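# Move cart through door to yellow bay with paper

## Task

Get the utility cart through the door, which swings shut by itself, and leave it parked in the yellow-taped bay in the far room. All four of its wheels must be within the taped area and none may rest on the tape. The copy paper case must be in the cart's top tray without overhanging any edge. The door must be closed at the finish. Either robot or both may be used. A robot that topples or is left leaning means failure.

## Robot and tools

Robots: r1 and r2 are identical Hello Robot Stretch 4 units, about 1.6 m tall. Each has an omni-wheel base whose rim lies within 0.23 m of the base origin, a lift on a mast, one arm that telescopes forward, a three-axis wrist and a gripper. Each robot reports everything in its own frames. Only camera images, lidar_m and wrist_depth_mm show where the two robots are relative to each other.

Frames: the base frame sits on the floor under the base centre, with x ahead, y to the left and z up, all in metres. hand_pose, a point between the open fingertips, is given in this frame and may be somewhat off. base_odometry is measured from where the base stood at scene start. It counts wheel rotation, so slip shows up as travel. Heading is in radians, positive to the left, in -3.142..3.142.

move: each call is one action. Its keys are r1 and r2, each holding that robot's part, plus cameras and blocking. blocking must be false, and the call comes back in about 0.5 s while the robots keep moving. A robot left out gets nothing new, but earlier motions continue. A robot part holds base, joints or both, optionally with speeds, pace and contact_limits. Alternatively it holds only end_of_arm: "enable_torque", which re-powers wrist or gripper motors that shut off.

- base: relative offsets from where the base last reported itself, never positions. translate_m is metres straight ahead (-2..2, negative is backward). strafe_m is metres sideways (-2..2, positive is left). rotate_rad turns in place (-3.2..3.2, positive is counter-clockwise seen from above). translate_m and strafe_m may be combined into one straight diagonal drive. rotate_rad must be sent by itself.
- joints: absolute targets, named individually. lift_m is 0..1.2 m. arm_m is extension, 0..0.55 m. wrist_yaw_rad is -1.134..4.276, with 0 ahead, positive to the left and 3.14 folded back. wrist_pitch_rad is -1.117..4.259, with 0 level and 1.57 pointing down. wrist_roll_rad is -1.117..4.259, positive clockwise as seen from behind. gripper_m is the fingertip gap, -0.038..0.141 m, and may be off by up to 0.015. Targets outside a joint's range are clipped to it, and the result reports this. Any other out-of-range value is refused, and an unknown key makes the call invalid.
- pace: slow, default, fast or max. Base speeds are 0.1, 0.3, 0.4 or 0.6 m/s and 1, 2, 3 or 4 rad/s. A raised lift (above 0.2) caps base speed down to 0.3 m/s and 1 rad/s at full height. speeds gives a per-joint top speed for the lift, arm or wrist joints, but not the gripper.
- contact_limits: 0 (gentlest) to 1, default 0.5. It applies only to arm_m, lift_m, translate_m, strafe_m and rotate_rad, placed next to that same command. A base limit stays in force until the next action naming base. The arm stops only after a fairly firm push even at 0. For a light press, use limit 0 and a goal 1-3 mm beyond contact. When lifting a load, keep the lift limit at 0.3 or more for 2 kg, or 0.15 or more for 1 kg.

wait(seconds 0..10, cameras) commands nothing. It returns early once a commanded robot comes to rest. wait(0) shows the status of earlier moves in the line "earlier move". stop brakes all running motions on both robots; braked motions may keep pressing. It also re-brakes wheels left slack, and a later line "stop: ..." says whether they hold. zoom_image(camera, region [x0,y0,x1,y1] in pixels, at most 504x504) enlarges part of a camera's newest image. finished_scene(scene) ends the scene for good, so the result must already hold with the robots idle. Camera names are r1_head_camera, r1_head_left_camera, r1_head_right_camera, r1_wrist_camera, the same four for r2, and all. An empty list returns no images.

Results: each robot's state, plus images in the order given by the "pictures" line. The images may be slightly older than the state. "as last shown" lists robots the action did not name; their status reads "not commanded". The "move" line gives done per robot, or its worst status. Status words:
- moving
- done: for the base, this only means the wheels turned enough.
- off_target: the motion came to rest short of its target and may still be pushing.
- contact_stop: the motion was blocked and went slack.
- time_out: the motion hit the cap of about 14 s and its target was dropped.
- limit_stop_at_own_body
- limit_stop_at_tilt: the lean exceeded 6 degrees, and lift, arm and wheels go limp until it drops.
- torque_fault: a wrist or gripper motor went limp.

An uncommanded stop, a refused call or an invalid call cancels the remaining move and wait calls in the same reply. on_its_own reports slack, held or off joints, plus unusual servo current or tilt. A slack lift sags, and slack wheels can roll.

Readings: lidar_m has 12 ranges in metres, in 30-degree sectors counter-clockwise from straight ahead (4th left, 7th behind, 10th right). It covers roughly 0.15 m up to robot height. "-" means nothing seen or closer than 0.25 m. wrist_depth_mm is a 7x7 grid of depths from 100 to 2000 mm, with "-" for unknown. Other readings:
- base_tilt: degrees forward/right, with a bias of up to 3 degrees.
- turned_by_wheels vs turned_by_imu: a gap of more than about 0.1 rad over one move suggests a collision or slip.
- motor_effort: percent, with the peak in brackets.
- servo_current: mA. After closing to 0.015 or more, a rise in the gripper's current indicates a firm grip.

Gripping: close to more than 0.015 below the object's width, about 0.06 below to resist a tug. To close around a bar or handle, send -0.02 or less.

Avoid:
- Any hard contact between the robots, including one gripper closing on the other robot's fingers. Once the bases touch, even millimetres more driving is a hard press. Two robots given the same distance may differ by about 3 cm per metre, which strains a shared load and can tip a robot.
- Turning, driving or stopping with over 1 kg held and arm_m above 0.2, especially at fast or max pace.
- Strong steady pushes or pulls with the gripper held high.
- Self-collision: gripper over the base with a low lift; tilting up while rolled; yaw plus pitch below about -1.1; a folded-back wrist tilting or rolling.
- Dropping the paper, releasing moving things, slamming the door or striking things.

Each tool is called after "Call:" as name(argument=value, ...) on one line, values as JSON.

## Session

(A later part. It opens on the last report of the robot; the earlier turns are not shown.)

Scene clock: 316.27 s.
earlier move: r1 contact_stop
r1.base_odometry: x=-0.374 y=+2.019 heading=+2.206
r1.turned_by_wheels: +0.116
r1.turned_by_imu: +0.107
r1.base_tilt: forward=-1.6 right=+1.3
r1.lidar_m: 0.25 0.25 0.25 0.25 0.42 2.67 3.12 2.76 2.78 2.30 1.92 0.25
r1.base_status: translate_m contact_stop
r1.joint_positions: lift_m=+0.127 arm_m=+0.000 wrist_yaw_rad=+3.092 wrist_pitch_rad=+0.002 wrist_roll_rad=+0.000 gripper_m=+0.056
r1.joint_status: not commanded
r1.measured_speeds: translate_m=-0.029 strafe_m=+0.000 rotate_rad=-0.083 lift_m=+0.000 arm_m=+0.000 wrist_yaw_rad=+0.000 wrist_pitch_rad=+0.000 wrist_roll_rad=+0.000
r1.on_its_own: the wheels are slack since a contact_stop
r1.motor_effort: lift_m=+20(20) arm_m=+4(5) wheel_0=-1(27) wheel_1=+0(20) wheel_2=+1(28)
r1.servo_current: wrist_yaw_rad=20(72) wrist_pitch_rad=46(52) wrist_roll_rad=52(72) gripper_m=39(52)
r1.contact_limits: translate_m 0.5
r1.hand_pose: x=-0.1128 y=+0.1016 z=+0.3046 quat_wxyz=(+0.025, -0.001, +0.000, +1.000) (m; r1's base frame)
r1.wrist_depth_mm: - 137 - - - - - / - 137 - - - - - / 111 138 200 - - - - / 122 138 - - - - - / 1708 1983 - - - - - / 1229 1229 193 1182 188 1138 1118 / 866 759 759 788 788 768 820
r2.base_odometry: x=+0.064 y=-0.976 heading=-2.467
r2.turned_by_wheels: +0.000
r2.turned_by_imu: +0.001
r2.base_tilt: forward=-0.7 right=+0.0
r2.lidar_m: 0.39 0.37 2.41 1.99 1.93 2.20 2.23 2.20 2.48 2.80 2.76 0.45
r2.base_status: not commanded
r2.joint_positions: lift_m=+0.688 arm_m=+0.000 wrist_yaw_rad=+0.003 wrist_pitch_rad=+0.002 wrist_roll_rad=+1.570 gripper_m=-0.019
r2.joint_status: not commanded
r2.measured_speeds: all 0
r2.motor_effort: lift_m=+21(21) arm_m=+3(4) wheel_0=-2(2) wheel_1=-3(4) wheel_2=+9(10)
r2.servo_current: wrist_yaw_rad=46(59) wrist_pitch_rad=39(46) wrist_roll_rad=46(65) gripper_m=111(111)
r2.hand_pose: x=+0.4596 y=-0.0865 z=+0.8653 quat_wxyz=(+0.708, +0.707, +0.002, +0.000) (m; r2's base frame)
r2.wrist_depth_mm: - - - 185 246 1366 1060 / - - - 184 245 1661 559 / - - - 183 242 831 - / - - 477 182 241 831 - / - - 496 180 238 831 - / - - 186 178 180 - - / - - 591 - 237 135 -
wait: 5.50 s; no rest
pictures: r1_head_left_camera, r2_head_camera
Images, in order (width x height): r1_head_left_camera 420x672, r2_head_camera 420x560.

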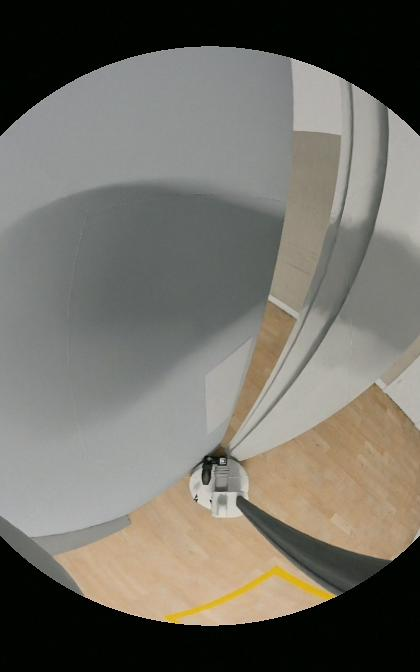

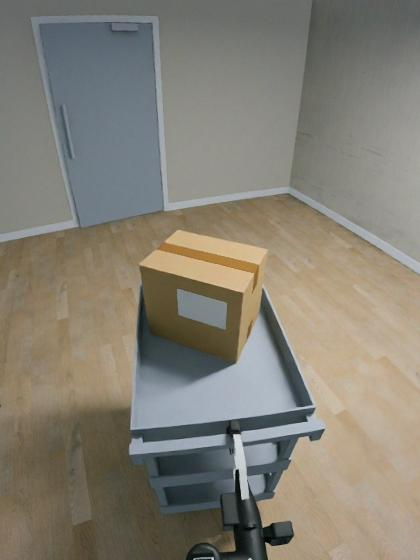

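Call:
move(blocking=false, r1={"base":{"translate_m":-0.3}}, cameras=[])

Call:
wait(seconds=2.5, cameras=[])

Call:
move(blocking=false, r1={"base":{"rotate_rad":0.72}}, cameras=[])

Call:
wait(seconds=2.5, cameras=["r1_head_left_camera","r1_head_right_camera","r1_head_camera"])

Scene clock: 324.93 s.
earlier move: r1 contact_stop
move: r1 moving
r1.base_odometry: x=-0.292 y=+1.944 heading=+2.102
r1.turned_by_wheels: -0.104
r1.turned_by_imu: -0.105
r1.base_tilt: forward=-1.6 right=+1.2
r1.lidar_m: 0.28 0.25 0.25 0.25 0.45 2.61 2.99 2.66 2.65 2.51 2.09 0.30
r1.base_status: earlier translate_m contact_stop (by the wheels' count: +0.106 of +0.420); translate_m moving
r1.joint_positions: lift_m=+0.127 arm_m=+0.000 wrist_yaw_rad=+3.092 wrist_pitch_rad=+0.002 wrist_roll_rad=+0.000 gripper_m=+0.056
r1.joint_status: not commanded
r1.measured_speeds: translate_m=-0.121 strafe_m=+0.000 rotate_rad=-0.005 lift_m=+0.000 arm_m=+0.000 wrist_yaw_rad=+0.000 wrist_pitch_rad=+0.000 wrist_roll_rad=+0.000
r1.motor_effort: lift_m=+20(20) arm_m=+4(4) wheel_0=-3(8) wheel_1=-4(7) wheel_2=+8(10)
r1.servo_current: wrist_yaw_rad=39(65) wrist_pitch_rad=39(46) wrist_roll_rad=39(72) gripper_m=46(46)
r1.hand_pose: x=-0.1128 y=+0.1016 z=+0.3046 quat_wxyz=(+0.025, -0.001, +0.000, +1.000) (m; r1's base frame)
r1.wrist_depth_mm: - 137 - - - - - / - 137 - - - - - / 111 138 213 - - - - / 124 139 - - - - - / 1708 - - - - - - / 1229 1205 193 1182 187 1160 1118 / 788 759 759 820 798 768 798
r2: as last shown
r2.lidar_m: 0.39 0.41 2.44 2.00 1.92 2.19 2.23 2.21 2.43 2.79 2.76 0.45
r2.motor_effort: lift_m=+21(21) arm_m=+4(4) wheel_0=-2(2) wheel_1=-4(4) wheel_2=+10(10)
r2.servo_current: wrist_yaw_rad=52(59) wrist_pitch_rad=46(46) wrist_roll_rad=59(59) gripper_m=98(111)
r2.wrist_depth_mm: - - - 185 247 1397 1042 / - - - 184 245 1661 559 / - - - 183 244 820 - / - - 477 181 241 842 - / - - 496 180 239 831 - / - - 186 178 180 - - / - - 591 - 236 135 -
pictures: none
No camera images: "cameras" was empty.

Scene clock: 326.93 s.
earlier move: r1 done
r1.base_odometry: x=-0.156 y=+1.713 heading=+2.102
r1.turned_by_wheels: +0.000
r1.turned_by_imu: -0.001
r1.base_tilt: forward=-1.6 right=+1.3
r1.lidar_m: 0.48 0.38 0.40 0.45 0.62 2.40 2.74 2.48 2.47 2.73 2.30 0.70
r1.base_status: done
r1.joint_positions: lift_m=+0.127 arm_m=+0.000 wrist_yaw_rad=+3.092 wrist_pitch_rad=+0.002 wrist_roll_rad=+0.000 gripper_m=+0.056
r1.joint_status: not commanded
r1.measured_speeds: all 0
r1.motor_effort: lift_m=+20(20) arm_m=+4(4) wheel_0=-4(8) wheel_1=-2(8) wheel_2=+0(10)
r1.servo_current: wrist_yaw_rad=52(72) wrist_pitch_rad=33(52) wrist_roll_rad=39(72) gripper_m=46(46)
r1.hand_pose: x=-0.1128 y=+0.1016 z=+0.3046 quat_wxyz=(+0.025, -0.001, +0.000, +1.000) (m; r1's base frame)
r1.wrist_depth_mm: - 137 - - - - - / - 137 - - - - - / 110 138 218 - - - - / 124 139 - - - - - / - - - - - - - / 1205 1229 194 1182 188 1182 1138 / 854 750 750 798 788 768 809
r2.base_odometry: x=+0.064 y=-0.976 heading=-2.467
r2.turned_by_wheels: +0.000
r2.turned_by_imu: +0.000
r2.base_tilt: forward=-0.6 right=+0.0
r2.lidar_m: 0.40 0.42 2.45 1.98 1.92 2.21 2.24 2.20 2.47 2.80 2.76 0.46
r2.base_status: not commanded
r2.joint_positions: lift_m=+0.688 arm_m=+0.000 wrist_yaw_rad=+0.003 wrist_pitch_rad=+0.002 wrist_roll_rad=+1.570 gripper_m=-0.019
r2.joint_status: not commanded
r2.measured_speeds: all 0
r2.motor_effort: lift_m=+21(21) arm_m=+4(4) wheel_0=-2(2) wheel_1=-3(4) wheel_2=+9(10)
r2.servo_current: wrist_yaw_rad=33(59) wrist_pitch_rad=39(46) wrist_roll_rad=39(59) gripper_m=104(111)
r2.hand_pose: x=+0.4596 y=-0.0865 z=+0.8653 quat_wxyz=(+0.708, +0.707, +0.002, +0.000) (m; r2's base frame)
r2.wrist_depth_mm: - - - 186 248 1366 1060 / - - - 184 245 1661 559 / - - - 182 243 831 - / - - 477 181 241 854 - / - - 492 180 239 842 - / - - 186 178 180 - - / - - 585 - 237 135 -
wait: 2.00 of 2.5 s (r1 has come to rest)
pictures: none
No camera images: "cameras" was empty.

Scene clock: 327.43 s.
move: r1 moving
r1.base_odometry: x=-0.156 y=+1.713 heading=+2.354
r1.turned_by_wheels: +0.252
r1.turned_by_imu: +0.253
r1.base_tilt: forward=-1.6 right=+1.3
r1.lidar_m: 0.42 0.39 0.40 0.56 1.10 2.48 2.62 2.48 2.53 2.44 1.63 0.56
r1.base_status: rotate_rad moving
r1.joint_positions: lift_m=+0.127 arm_m=+0.000 wrist_yaw_rad=+3.092 wrist_pitch_rad=+0.002 wrist_roll_rad=+0.000 gripper_m=+0.056
r1.joint_status: not commanded
r1.measured_speeds: translate_m=+0.001 strafe_m=+0.000 rotate_rad=+0.971 lift_m=+0.000 arm_m=+0.000 wrist_yaw_rad=+0.000 wrist_pitch_rad=+0.000 wrist_roll_rad=+0.000
r1.motor_effort: lift_m=+20(20) arm_m=+4(4) wheel_0=-6(9) wheel_1=-7(8) wheel_2=-6(8)
r1.servo_current: wrist_yaw_rad=52(59) wrist_pitch_rad=33(46) wrist_roll_rad=65(65) gripper_m=46(46)
r1.hand_pose: x=-0.1128 y=+0.1016 z=+0.3046 quat_wxyz=(+0.025, -0.001, +0.000, +1.000) (m; r1's base frame)
r1.wrist_depth_mm: - 137 - - - - - / - 137 - - - - - / 110 137 213 - - - - / 124 139 - - - - - / 1983 - - - - - - / 1182 1182 194 1308 188 1182 1160 / 842 741 750 788 788 778 820
r2: as last shown
r2.base_tilt: forward=-0.7 right=+0.1
r2.lidar_m: 0.38 0.39 2.45 1.97 1.94 2.18 2.25 2.21 2.49 2.77 2.78 0.45
r2.servo_current: wrist_yaw_rad=59(59) wrist_pitch_rad=46(46) wrist_roll_rad=33(59) gripper_m=111(111)
r2.wrist_depth_mm: - - - 185 246 1336 1042 / - - - 184 245 1661 559 / - - - 182 243 831 - / - - 477 181 241 831 - / - - 492 180 239 831 - / - - 186 179 180 - - / - - 591 - 237 135 -
pictures: none
No camera images: "cameras" was empty.

Scene clock: 328.43 s.
earlier move: r1 done
r1.base_odometry: x=-0.156 y=+1.713 heading=+2.822
r1.turned_by_wheels: +0.467
r1.turned_by_imu: +0.470
r1.base_tilt: forward=-1.6 right=+1.3
r1.lidar_m: 0.38 0.39 0.54 0.94 2.46 2.69 2.47 2.52 2.49 2.18 0.55 0.42
r1.base_status: done
r1.joint_positions: lift_m=+0.127 arm_m=+0.000 wrist_yaw_rad=+3.092 wrist_pitch_rad=+0.002 wrist_roll_rad=+0.000 gripper_m=+0.056
r1.joint_status: not commanded
r1.measured_speeds: all 0
r1.motor_effort: lift_m=+20(20) arm_m=+4(4) wheel_0=-2(9) wheel_1=+0(8) wheel_2=-1(8)
r1.servo_current: wrist_yaw_rad=39(65) wrist_pitch_rad=39(52) wrist_roll_rad=39(65) gripper_m=39(52)
r1.hand_pose: x=-0.1128 y=+0.1016 z=+0.3046 quat_wxyz=(+0.025, -0.001, +0.000, +1.000) (m; r1's base frame)
r1.wrist_depth_mm: - 138 - - - - - / - 138 - - - - - / 112 138 219 - - - - / 128 142 - - - - - / 1708 - - - - - - / 1182 1182 191 1182 187 1255 1229 / 854 759 707 153 732 732 809
r2.base_odometry: x=+0.064 y=-0.976 heading=-2.467
r2.turned_by_wheels: +0.000
r2.turned_by_imu: +0.000
r2.base_tilt: forward=-0.6 right=+0.1
r2.lidar_m: 0.41 0.43 2.44 2.00 1.92 2.20 2.23 2.20 2.44 2.81 2.78 0.44
r2.base_status: not commanded
r2.joint_positions: lift_m=+0.688 arm_m=+0.000 wrist_yaw_rad=+0.003 wrist_pitch_rad=+0.002 wrist_roll_rad=+1.570 gripper_m=-0.019
r2.joint_status: not commanded
r2.measured_speeds: all 0
r2.motor_effort: lift_m=+21(21) arm_m=+4(4) wheel_0=-2(2) wheel_1=-4(4) wheel_2=+9(10)
r2.servo_current: wrist_yaw_rad=46(59) wrist_pitch_rad=33(46) wrist_roll_rad=46(59) gripper_m=104(111)
r2.hand_pose: x=+0.4596 y=-0.0865 z=+0.8653 quat_wxyz=(+0.708, +0.707, +0.002, +0.000) (m; r2's base frame)
r2.wrist_depth_mm: - - - 185 247 1366 1060 / - - - 184 245 1661 559 / - - - 182 243 831 - / - - 477 181 242 842 - / - - 492 180 239 831 - / - - 185 179 180 - - / - - 585 - 237 135 -
wait: 1.00 of 2.5 s (r1 has come to rest)
pictures: r1_head_camera, r1_head_left_camera, r1_head_right_camera
Images, in order (width x height): r1_head_camera 420x560, r1_head_left_camera 420x672, r1_head_right_camera 420x672.

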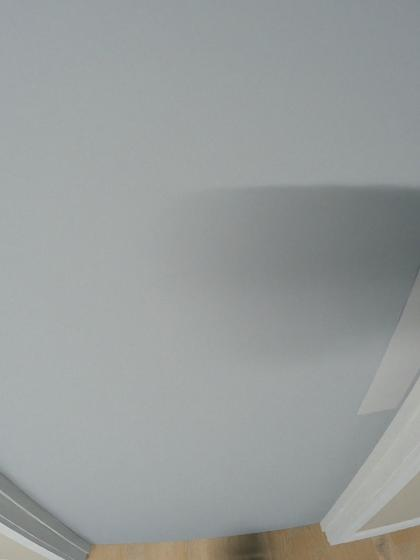

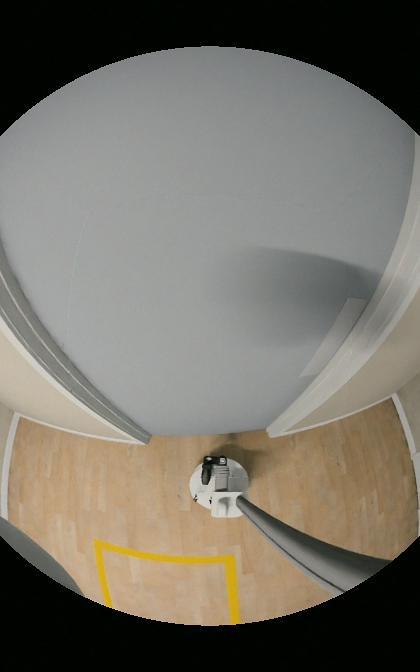

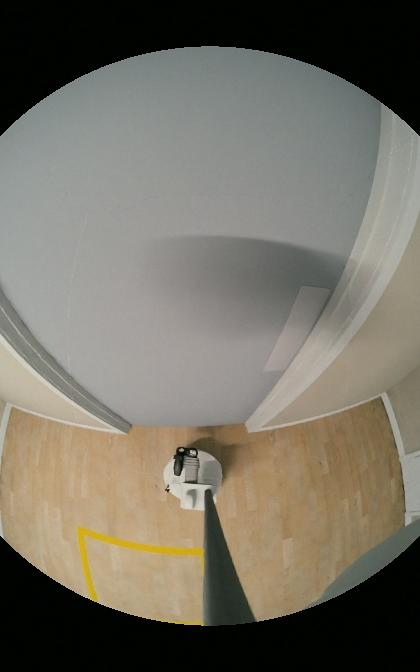

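Call:
move(blocking=false, r1={"base":{"rotate_rad":0.108}}, cameras=[])

Call:
wait(seconds=1.5, cameras=[])

Call:
move(blocking=false, r1={"base":{"strafe_m":-0.085}}, cameras=[])

Call:
wait(seconds=2, cameras=[])

Call:
move(blocking=false, r1={"base":{"translate_m":0.93},"contact_limits":{"translate_m":0.8},"pace":"slow"}, cameras=[])

Call:
wait(seconds=10, cameras=["r1_head_left_camera","r1_head_right_camera"])

Scene clock: 345.30 s.
move: r1 moving
r1.base_odometry: x=-0.156 y=+1.713 heading=+2.929
r1.turned_by_wheels: +0.108
r1.turned_by_imu: +0.108
r1.base_tilt: forward=-1.6 right=+1.3
r1.lidar_m: 0.39 0.41 0.60 1.31 2.53 2.57 2.45 2.58 2.37 1.28 0.55 0.43
r1.base_status: rotate_rad moving
r1.joint_positions: lift_m=+0.127 arm_m=+0.000 wrist_yaw_rad=+3.092 wrist_pitch_rad=+0.002 wrist_roll_rad=+0.000 gripper_m=+0.056
r1.joint_status: not commanded
r1.measured_speeds: all 0
r1.motor_effort: lift_m=+20(20) arm_m=+4(4) wheel_0=+0(8) wheel_1=-3(7) wheel_2=-2(6)
r1.servo_current: wrist_yaw_rad=39(59) wrist_pitch_rad=46(46) wrist_roll_rad=52(52) gripper_m=39(46)
r1.hand_pose: x=-0.1128 y=+0.1016 z=+0.3046 quat_wxyz=(+0.025, -0.001, +0.000, +1.000) (m; r1's base frame)
r1.wrist_depth_mm: - 137 - - - - - / - 137 - - - - - / 112 138 217 - - - - / 129 142 - - - - - / 1708 - - - - - - / 1160 1205 194 1229 187 1182 1138 / 854 759 715 143 750 691 759
r2: as last shown
r2.base_tilt: forward=-0.7 right=+0.1
r2.lidar_m: 0.40 0.39 2.42 1.98 1.94 2.19 2.22 2.21 2.46 2.80 2.78 0.44
r2.motor_effort: lift_m=+21(21) arm_m=+3(4) wheel_0=-2(2) wheel_1=-3(4) wheel_2=+9(10)
r2.servo_current: wrist_yaw_rad=65(65) wrist_pitch_rad=33(46) wrist_roll_rad=52(59) gripper_m=104(111)
r2.wrist_depth_mm: - - - 185 247 1397 1042 / - - - 184 245 1708 559 / - - - 183 243 831 - / - - 480 181 240 831 - / - - 492 180 239 842 - / - - 185 179 180 - - / - - 591 - 237 134 -
pictures: none
No camera images: "cameras" was empty.

Scene clock: 345.57 s.
earlier move: r1 done
r1.base_odometry: x=-0.156 y=+1.713 heading=+2.929
r1.turned_by_wheels: +0.000
r1.turned_by_imu: +0.000
r1.base_tilt: forward=-1.6 right=+1.3
r1.lidar_m: 0.38 0.39 0.57 1.31 2.51 2.59 2.47 2.60 2.40 1.32 0.51 0.41
r1.base_status: done
r1.joint_positions: lift_m=+0.127 arm_m=+0.000 wrist_yaw_rad=+3.092 wrist_pitch_rad=+0.002 wrist_roll_rad=+0.000 gripper_m=+0.056
r1.joint_status: not commanded
r1.measured_speeds: all 0
r1.motor_effort: lift_m=+20(20) arm_m=+4(4) wheel_0=-3(8) wheel_1=-2(7) wheel_2=+0(6)
r1.servo_current: wrist_yaw_rad=59(65) wrist_pitch_rad=52(52) wrist_roll_rad=39(65) gripper_m=33(46)
r1.hand_pose: x=-0.1128 y=+0.1016 z=+0.3046 quat_wxyz=(+0.025, -0.001, +0.000, +1.000) (m; r1's base frame)
r1.wrist_depth_mm: - 137 - - - - - / - 138 - - - - - / 112 138 216 - - - - / 128 142 - - - - - / 1661 - - - - - - / 1182 1205 194 1182 187 1160 1160 / 842 750 707 143 750 691 768
r2.base_odometry: x=+0.064 y=-0.976 heading=-2.467
r2.turned_by_wheels: +0.000
r2.turned_by_imu: +0.000
r2.base_tilt: forward=-0.7 right=+0.0
r2.lidar_m: 0.40 0.41 2.40 2.00 1.91 2.20 2.21 2.21 2.45 2.79 2.78 0.45
r2.base_status: not commanded
r2.joint_positions: lift_m=+0.688 arm_m=+0.000 wrist_yaw_rad=+0.003 wrist_pitch_rad=+0.002 wrist_roll_rad=+1.570 gripper_m=-0.019
r2.joint_status: not commanded
r2.measured_speeds: all 0
r2.motor_effort: lift_m=+21(21) arm_m=+4(4) wheel_0=-2(2) wheel_1=-3(4) wheel_2=+9(10)
r2.servo_current: wrist_yaw_rad=52(65) wrist_pitch_rad=33(46) wrist_roll_rad=39(59) gripper_m=104(111)
r2.hand_pose: x=+0.4596 y=-0.0865 z=+0.8653 quat_wxyz=(+0.708, +0.707, +0.002, +0.000) (m; r2's base frame)
r2.wrist_depth_mm: - - - 186 247 1336 1060 / - - - 184 245 1708 559 / - - - 183 242 831 - / - - 473 181 241 842 - / - - 492 180 241 831 - / - - 186 179 180 - - / - - 585 - 236 134 -
wait: 0.27 of 1.5 s (r1 has come to rest)
pictures: none
No camera images: "cameras" was empty.

Scene clock: 346.07 s.
move: r1 moving
r1.base_odometry: x=-0.148 y=+1.748 heading=+2.929
r1.turned_by_wheels: +0.000
r1.turned_by_imu: +0.000
r1.base_tilt: forward=-1.6 right=+1.3
r1.lidar_m: 0.38 0.39 0.58 1.29 2.55 2.56 2.45 2.60 2.34 1.29 0.52 0.42
r1.base_status: strafe_m moving
r1.joint_positions: lift_m=+0.127 arm_m=+0.000 wrist_yaw_rad=+3.092 wrist_pitch_rad=+0.002 wrist_roll_rad=+0.000 gripper_m=+0.056
r1.joint_status: not commanded
r1.measured_speeds: translate_m=+0.001 strafe_m=-0.140 rotate_rad=-0.004 lift_m=+0.000 arm_m=+0.000 wrist_yaw_rad=+0.000 wrist_pitch_rad=+0.000 wrist_roll_rad=+0.000
r1.motor_effort: lift_m=+20(20) arm_m=+4(4) wheel_0=+8(10) wheel_1=-9(10) wheel_2=+0(1)
r1.servo_current: wrist_yaw_rad=46(59) wrist_pitch_rad=39(46) wrist_roll_rad=39(59) gripper_m=33(46)
r1.hand_pose: x=-0.1128 y=+0.1016 z=+0.3046 quat_wxyz=(+0.025, -0.001, +0.000, +1.000) (m; r1's base frame)
r1.wrist_depth_mm: - 137 - - - - - / - 137 - - - - - / 112 138 222 - - - - / 129 144 - - - - - / 1708 - - - - - - / 1205 1182 194 1229 188 1160 1098 / 854 768 707 143 741 699 759
r2: as last shown
r2.lidar_m: 0.40 0.41 2.43 1.98 1.94 2.20 2.24 2.21 2.48 2.83 2.78 0.46
r2.motor_effort: lift_m=+21(21) arm_m=+4(4) wheel_0=-2(2) wheel_1=-4(4) wheel_2=+9(9)
r2.servo_current: wrist_yaw_rad=46(59) wrist_pitch_rad=39(46) wrist_roll_rad=46(52) gripper_m=104(111)
r2.wrist_depth_mm: - - - 185 248 1366 1060 / - - - 184 244 1708 559 / - - - 183 243 820 - / - - 473 181 241 842 - / - - 492 180 239 820 - / - - 186 178 180 - - / - - 585 - 236 134 -
pictures: none
No camera images: "cameras" was empty.

Scene clock: 346.93 s.
earlier move: r1 done
r1.base_odometry: x=-0.138 y=+1.796 heading=+2.930
r1.turned_by_wheels: +0.000
r1.turned_by_imu: +0.000
r1.base_tilt: forward=-1.6 right=+1.3
r1.lidar_m: 0.37 0.40 0.58 1.30 2.58 2.57 2.45 2.59 2.31 1.32 0.48 0.39
r1.base_status: done
r1.joint_positions: lift_m=+0.127 arm_m=+0.000 wrist_yaw_rad=+3.092 wrist_pitch_rad=+0.002 wrist_roll_rad=+0.000 gripper_m=+0.056
r1.joint_status: not commanded
r1.measured_speeds: all 0
r1.motor_effort: lift_m=+20(20) arm_m=+4(4) wheel_0=+2(10) wheel_1=+0(10) wheel_2=+0(1)
r1.servo_current: wrist_yaw_rad=46(59) wrist_pitch_rad=39(52) wrist_roll_rad=59(72) gripper_m=46(46)
r1.hand_pose: x=-0.1128 y=+0.1016 z=+0.3046 quat_wxyz=(+0.025, -0.001, +0.000, +1.000) (m; r1's base frame)
r1.wrist_depth_mm: - 137 - - - - - / - 138 - - - - - / 112 138 220 - - - - / 129 143 - - - - - / 1708 - - - - - - / 1205 1205 194 1182 187 1182 1098 / 854 750 768 153 741 691 768
r2.base_odometry: x=+0.064 y=-0.976 heading=-2.467
r2.turned_by_wheels: +0.000
r2.turned_by_imu: +0.000
r2.base_tilt: forward=-0.7 right=+0.1
r2.lidar_m: 0.37 0.41 2.42 1.98 1.92 2.18 2.23 2.20 2.45 2.80 2.79 0.42
r2.base_status: not commanded
r2.joint_positions: lift_m=+0.688 arm_m=+0.000 wrist_yaw_rad=+0.003 wrist_pitch_rad=+0.002 wrist_roll_rad=+1.570 gripper_m=-0.019
r2.joint_status: not commanded
r2.measured_speeds: all 0
r2.motor_effort: lift_m=+21(21) arm_m=+4(4) wheel_0=-1(2) wheel_1=-3(4) wheel_2=+9(10)
r2.servo_current: wrist_yaw_rad=39(59) wrist_pitch_rad=46(46) wrist_roll_rad=46(59) gripper_m=104(111)
r2.hand_pose: x=+0.4596 y=-0.0865 z=+0.8653 quat_wxyz=(+0.708, +0.707, +0.002, +0.000) (m; r2's base frame)
r2.wrist_depth_mm: - - - 185 247 1397 1060 / - - - 183 246 1708 559 / - - - 183 242 820 - / - - 477 181 241 842 - / - - 496 180 239 842 - / - - 186 179 180 - - / - - 591 - 236 135 -
wait: 0.87 of 2 s (r1 has come to rest)
pictures: none
No camera images: "cameras" was empty.

Scene clock: 347.43 s.
move: r1 moving
r1.base_odometry: x=-0.150 y=+1.798 heading=+2.930
r1.turned_by_wheels: +0.000
r1.turned_by_imu: +0.000
r1.base_tilt: forward=-1.6 right=+1.3
r1.lidar_m: 0.37 0.39 0.53 1.27 2.60 2.58 2.47 2.62 2.31 1.27 0.47 0.41
r1.base_status: translate_m moving
r1.joint_positions: lift_m=+0.127 arm_m=+0.000 wrist_yaw_rad=+3.092 wrist_pitch_rad=+0.002 wrist_roll_rad=+0.000 gripper_m=+0.056
r1.joint_status: not commanded
r1.measured_speeds: translate_m=+0.049 strafe_m=+0.000 rotate_rad=+0.000 lift_m=+0.000 arm_m=+0.000 wrist_yaw_rad=+0.000 wrist_pitch_rad=+0.000 wrist_roll_rad=+0.000
r1.motor_effort: lift_m=+20(20) arm_m=+4(4) wheel_0=+2(7) wheel_1=+5(7) wheel_2=-7(7)
r1.servo_current: wrist_yaw_rad=52(59) wrist_pitch_rad=46(46) wrist_roll_rad=46(72) gripper_m=39(46)
r1.contact_limits: translate_m 0.8
r1.hand_pose: x=-0.1128 y=+0.1016 z=+0.3046 quat_wxyz=(+0.025, -0.001, +0.000, +1.000) (m; r1's base frame)
r1.wrist_depth_mm: - 137 - - - - - / - 138 - - - - - / 112 138 220 - - - - / 129 143 - - - - - / 1661 - - - - - - / 1182 1182 193 1182 187 1160 1098 / 854 750 759 154 750 732 778
r2: as last shown
r2.lidar_m: 0.38 0.39 2.44 2.01 1.93 2.19 2.24 2.20 2.45 2.79 2.77 0.43
r2.motor_effort: lift_m=+21(21) arm_m=+4(4) wheel_0=-2(2) wheel_1=-4(4) wheel_2=+9(10)
r2.servo_current: wrist_yaw_rad=59(59) wrist_pitch_rad=33(46) wrist_roll_rad=46(59) gripper_m=98(111)
r2.wrist_depth_mm: - - - 185 247 1366 1060 / - - - 183 244 1618 559 / - - - 183 242 820 - / - - 477 181 242 831 - / - - 492 180 239 831 - / - - 185 179 180 - - / - - 585 - 236 134 -
pictures: none
No camera images: "cameras" was empty.

Scene clock: 357.43 s.
earlier move: r1 moving
r1.base_odometry: x=-1.047 y=+1.991 heading=+2.930
r1.turned_by_wheels: +0.000
r1.turned_by_imu: +0.005
r1.base_tilt: forward=-1.6 right=+1.3
r1.lidar_m: 0.25 0.25 - 0.25 0.34 3.49 3.43 0.58 0.64 1.83 2.34 3.23
r1.base_status: translate_m moving
r1.joint_positions: lift_m=+0.127 arm_m=+0.000 wrist_yaw_rad=+3.092 wrist_pitch_rad=+0.002 wrist_roll_rad=+0.000 gripper_m=+0.056
r1.joint_status: not commanded
r1.measured_speeds: all 0
r1.motor_effort: lift_m=+20(20) arm_m=+5(10) wheel_0=+3(22) wheel_1=+10(17) wheel_2=-7(20)
r1.servo_current: wrist_yaw_rad=46(91) wrist_pitch_rad=46(52) wrist_roll_rad=52(78) gripper_m=39(52)
r1.contact_limits: translate_m 0.8
r1.hand_pose: x=-0.1129 y=+0.1016 z=+0.3046 quat_wxyz=(+0.025, -0.001, +0.000, +1.000) (m; r1's base frame)
r1.wrist_depth_mm: - 137 - - - - - / - 137 - - - - - / 109 138 204 - - - - / 123 138 - - - - - / 1708 1983 - - - - - / 1205 1229 193 1205 187 1160 1042 / 798 750 750 788 778 768 759
r2.base_odometry: x=+0.064 y=-0.976 heading=-2.467
r2.turned_by_wheels: +0.000
r2.turned_by_imu: +0.001
r2.base_tilt: forward=-0.7 right=+0.0
r2.lidar_m: 0.38 0.41 2.43 1.98 1.94 2.19 2.24 2.22 2.47 2.80 2.77 0.44
r2.base_status: not commanded
r2.joint_positions: lift_m=+0.688 arm_m=+0.000 wrist_yaw_rad=+0.003 wrist_pitch_rad=+0.002 wrist_roll_rad=+1.570 gripper_m=-0.019
r2.joint_status: not commanded
r2.measured_speeds: all 0
r2.motor_effort: lift_m=+21(21) arm_m=+4(4) wheel_0=-2(3) wheel_1=-3(4) wheel_2=+9(10)
r2.servo_current: wrist_yaw_rad=46(65) wrist_pitch_rad=39(52) wrist_roll_rad=46(65) gripper_m=104(117)
r2.hand_pose: x=+0.4596 y=-0.0865 z=+0.8653 quat_wxyz=(+0.708, +0.707, +0.002, +0.000) (m; r2's base frame)
r2.wrist_depth_mm: - - - 185 247 1397 1060 / - - - 184 245 1708 559 / - - - 182 243 820 - / - - 477 181 241 842 - / - - 492 180 239 842 - / - - 186 178 180 - - / - - 585 - 236 135 -
wait: 10.00 s; no rest
pictures: r1_head_left_camera, r1_head_right_camera
Images, in order (width x height): r1_head_left_camera 420x672, r1_head_right_camera 420x672.

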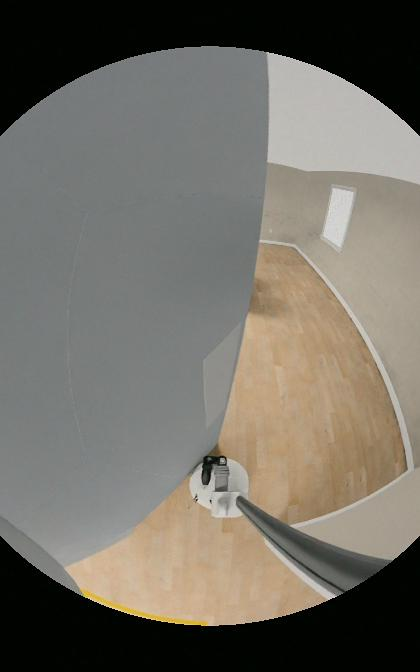

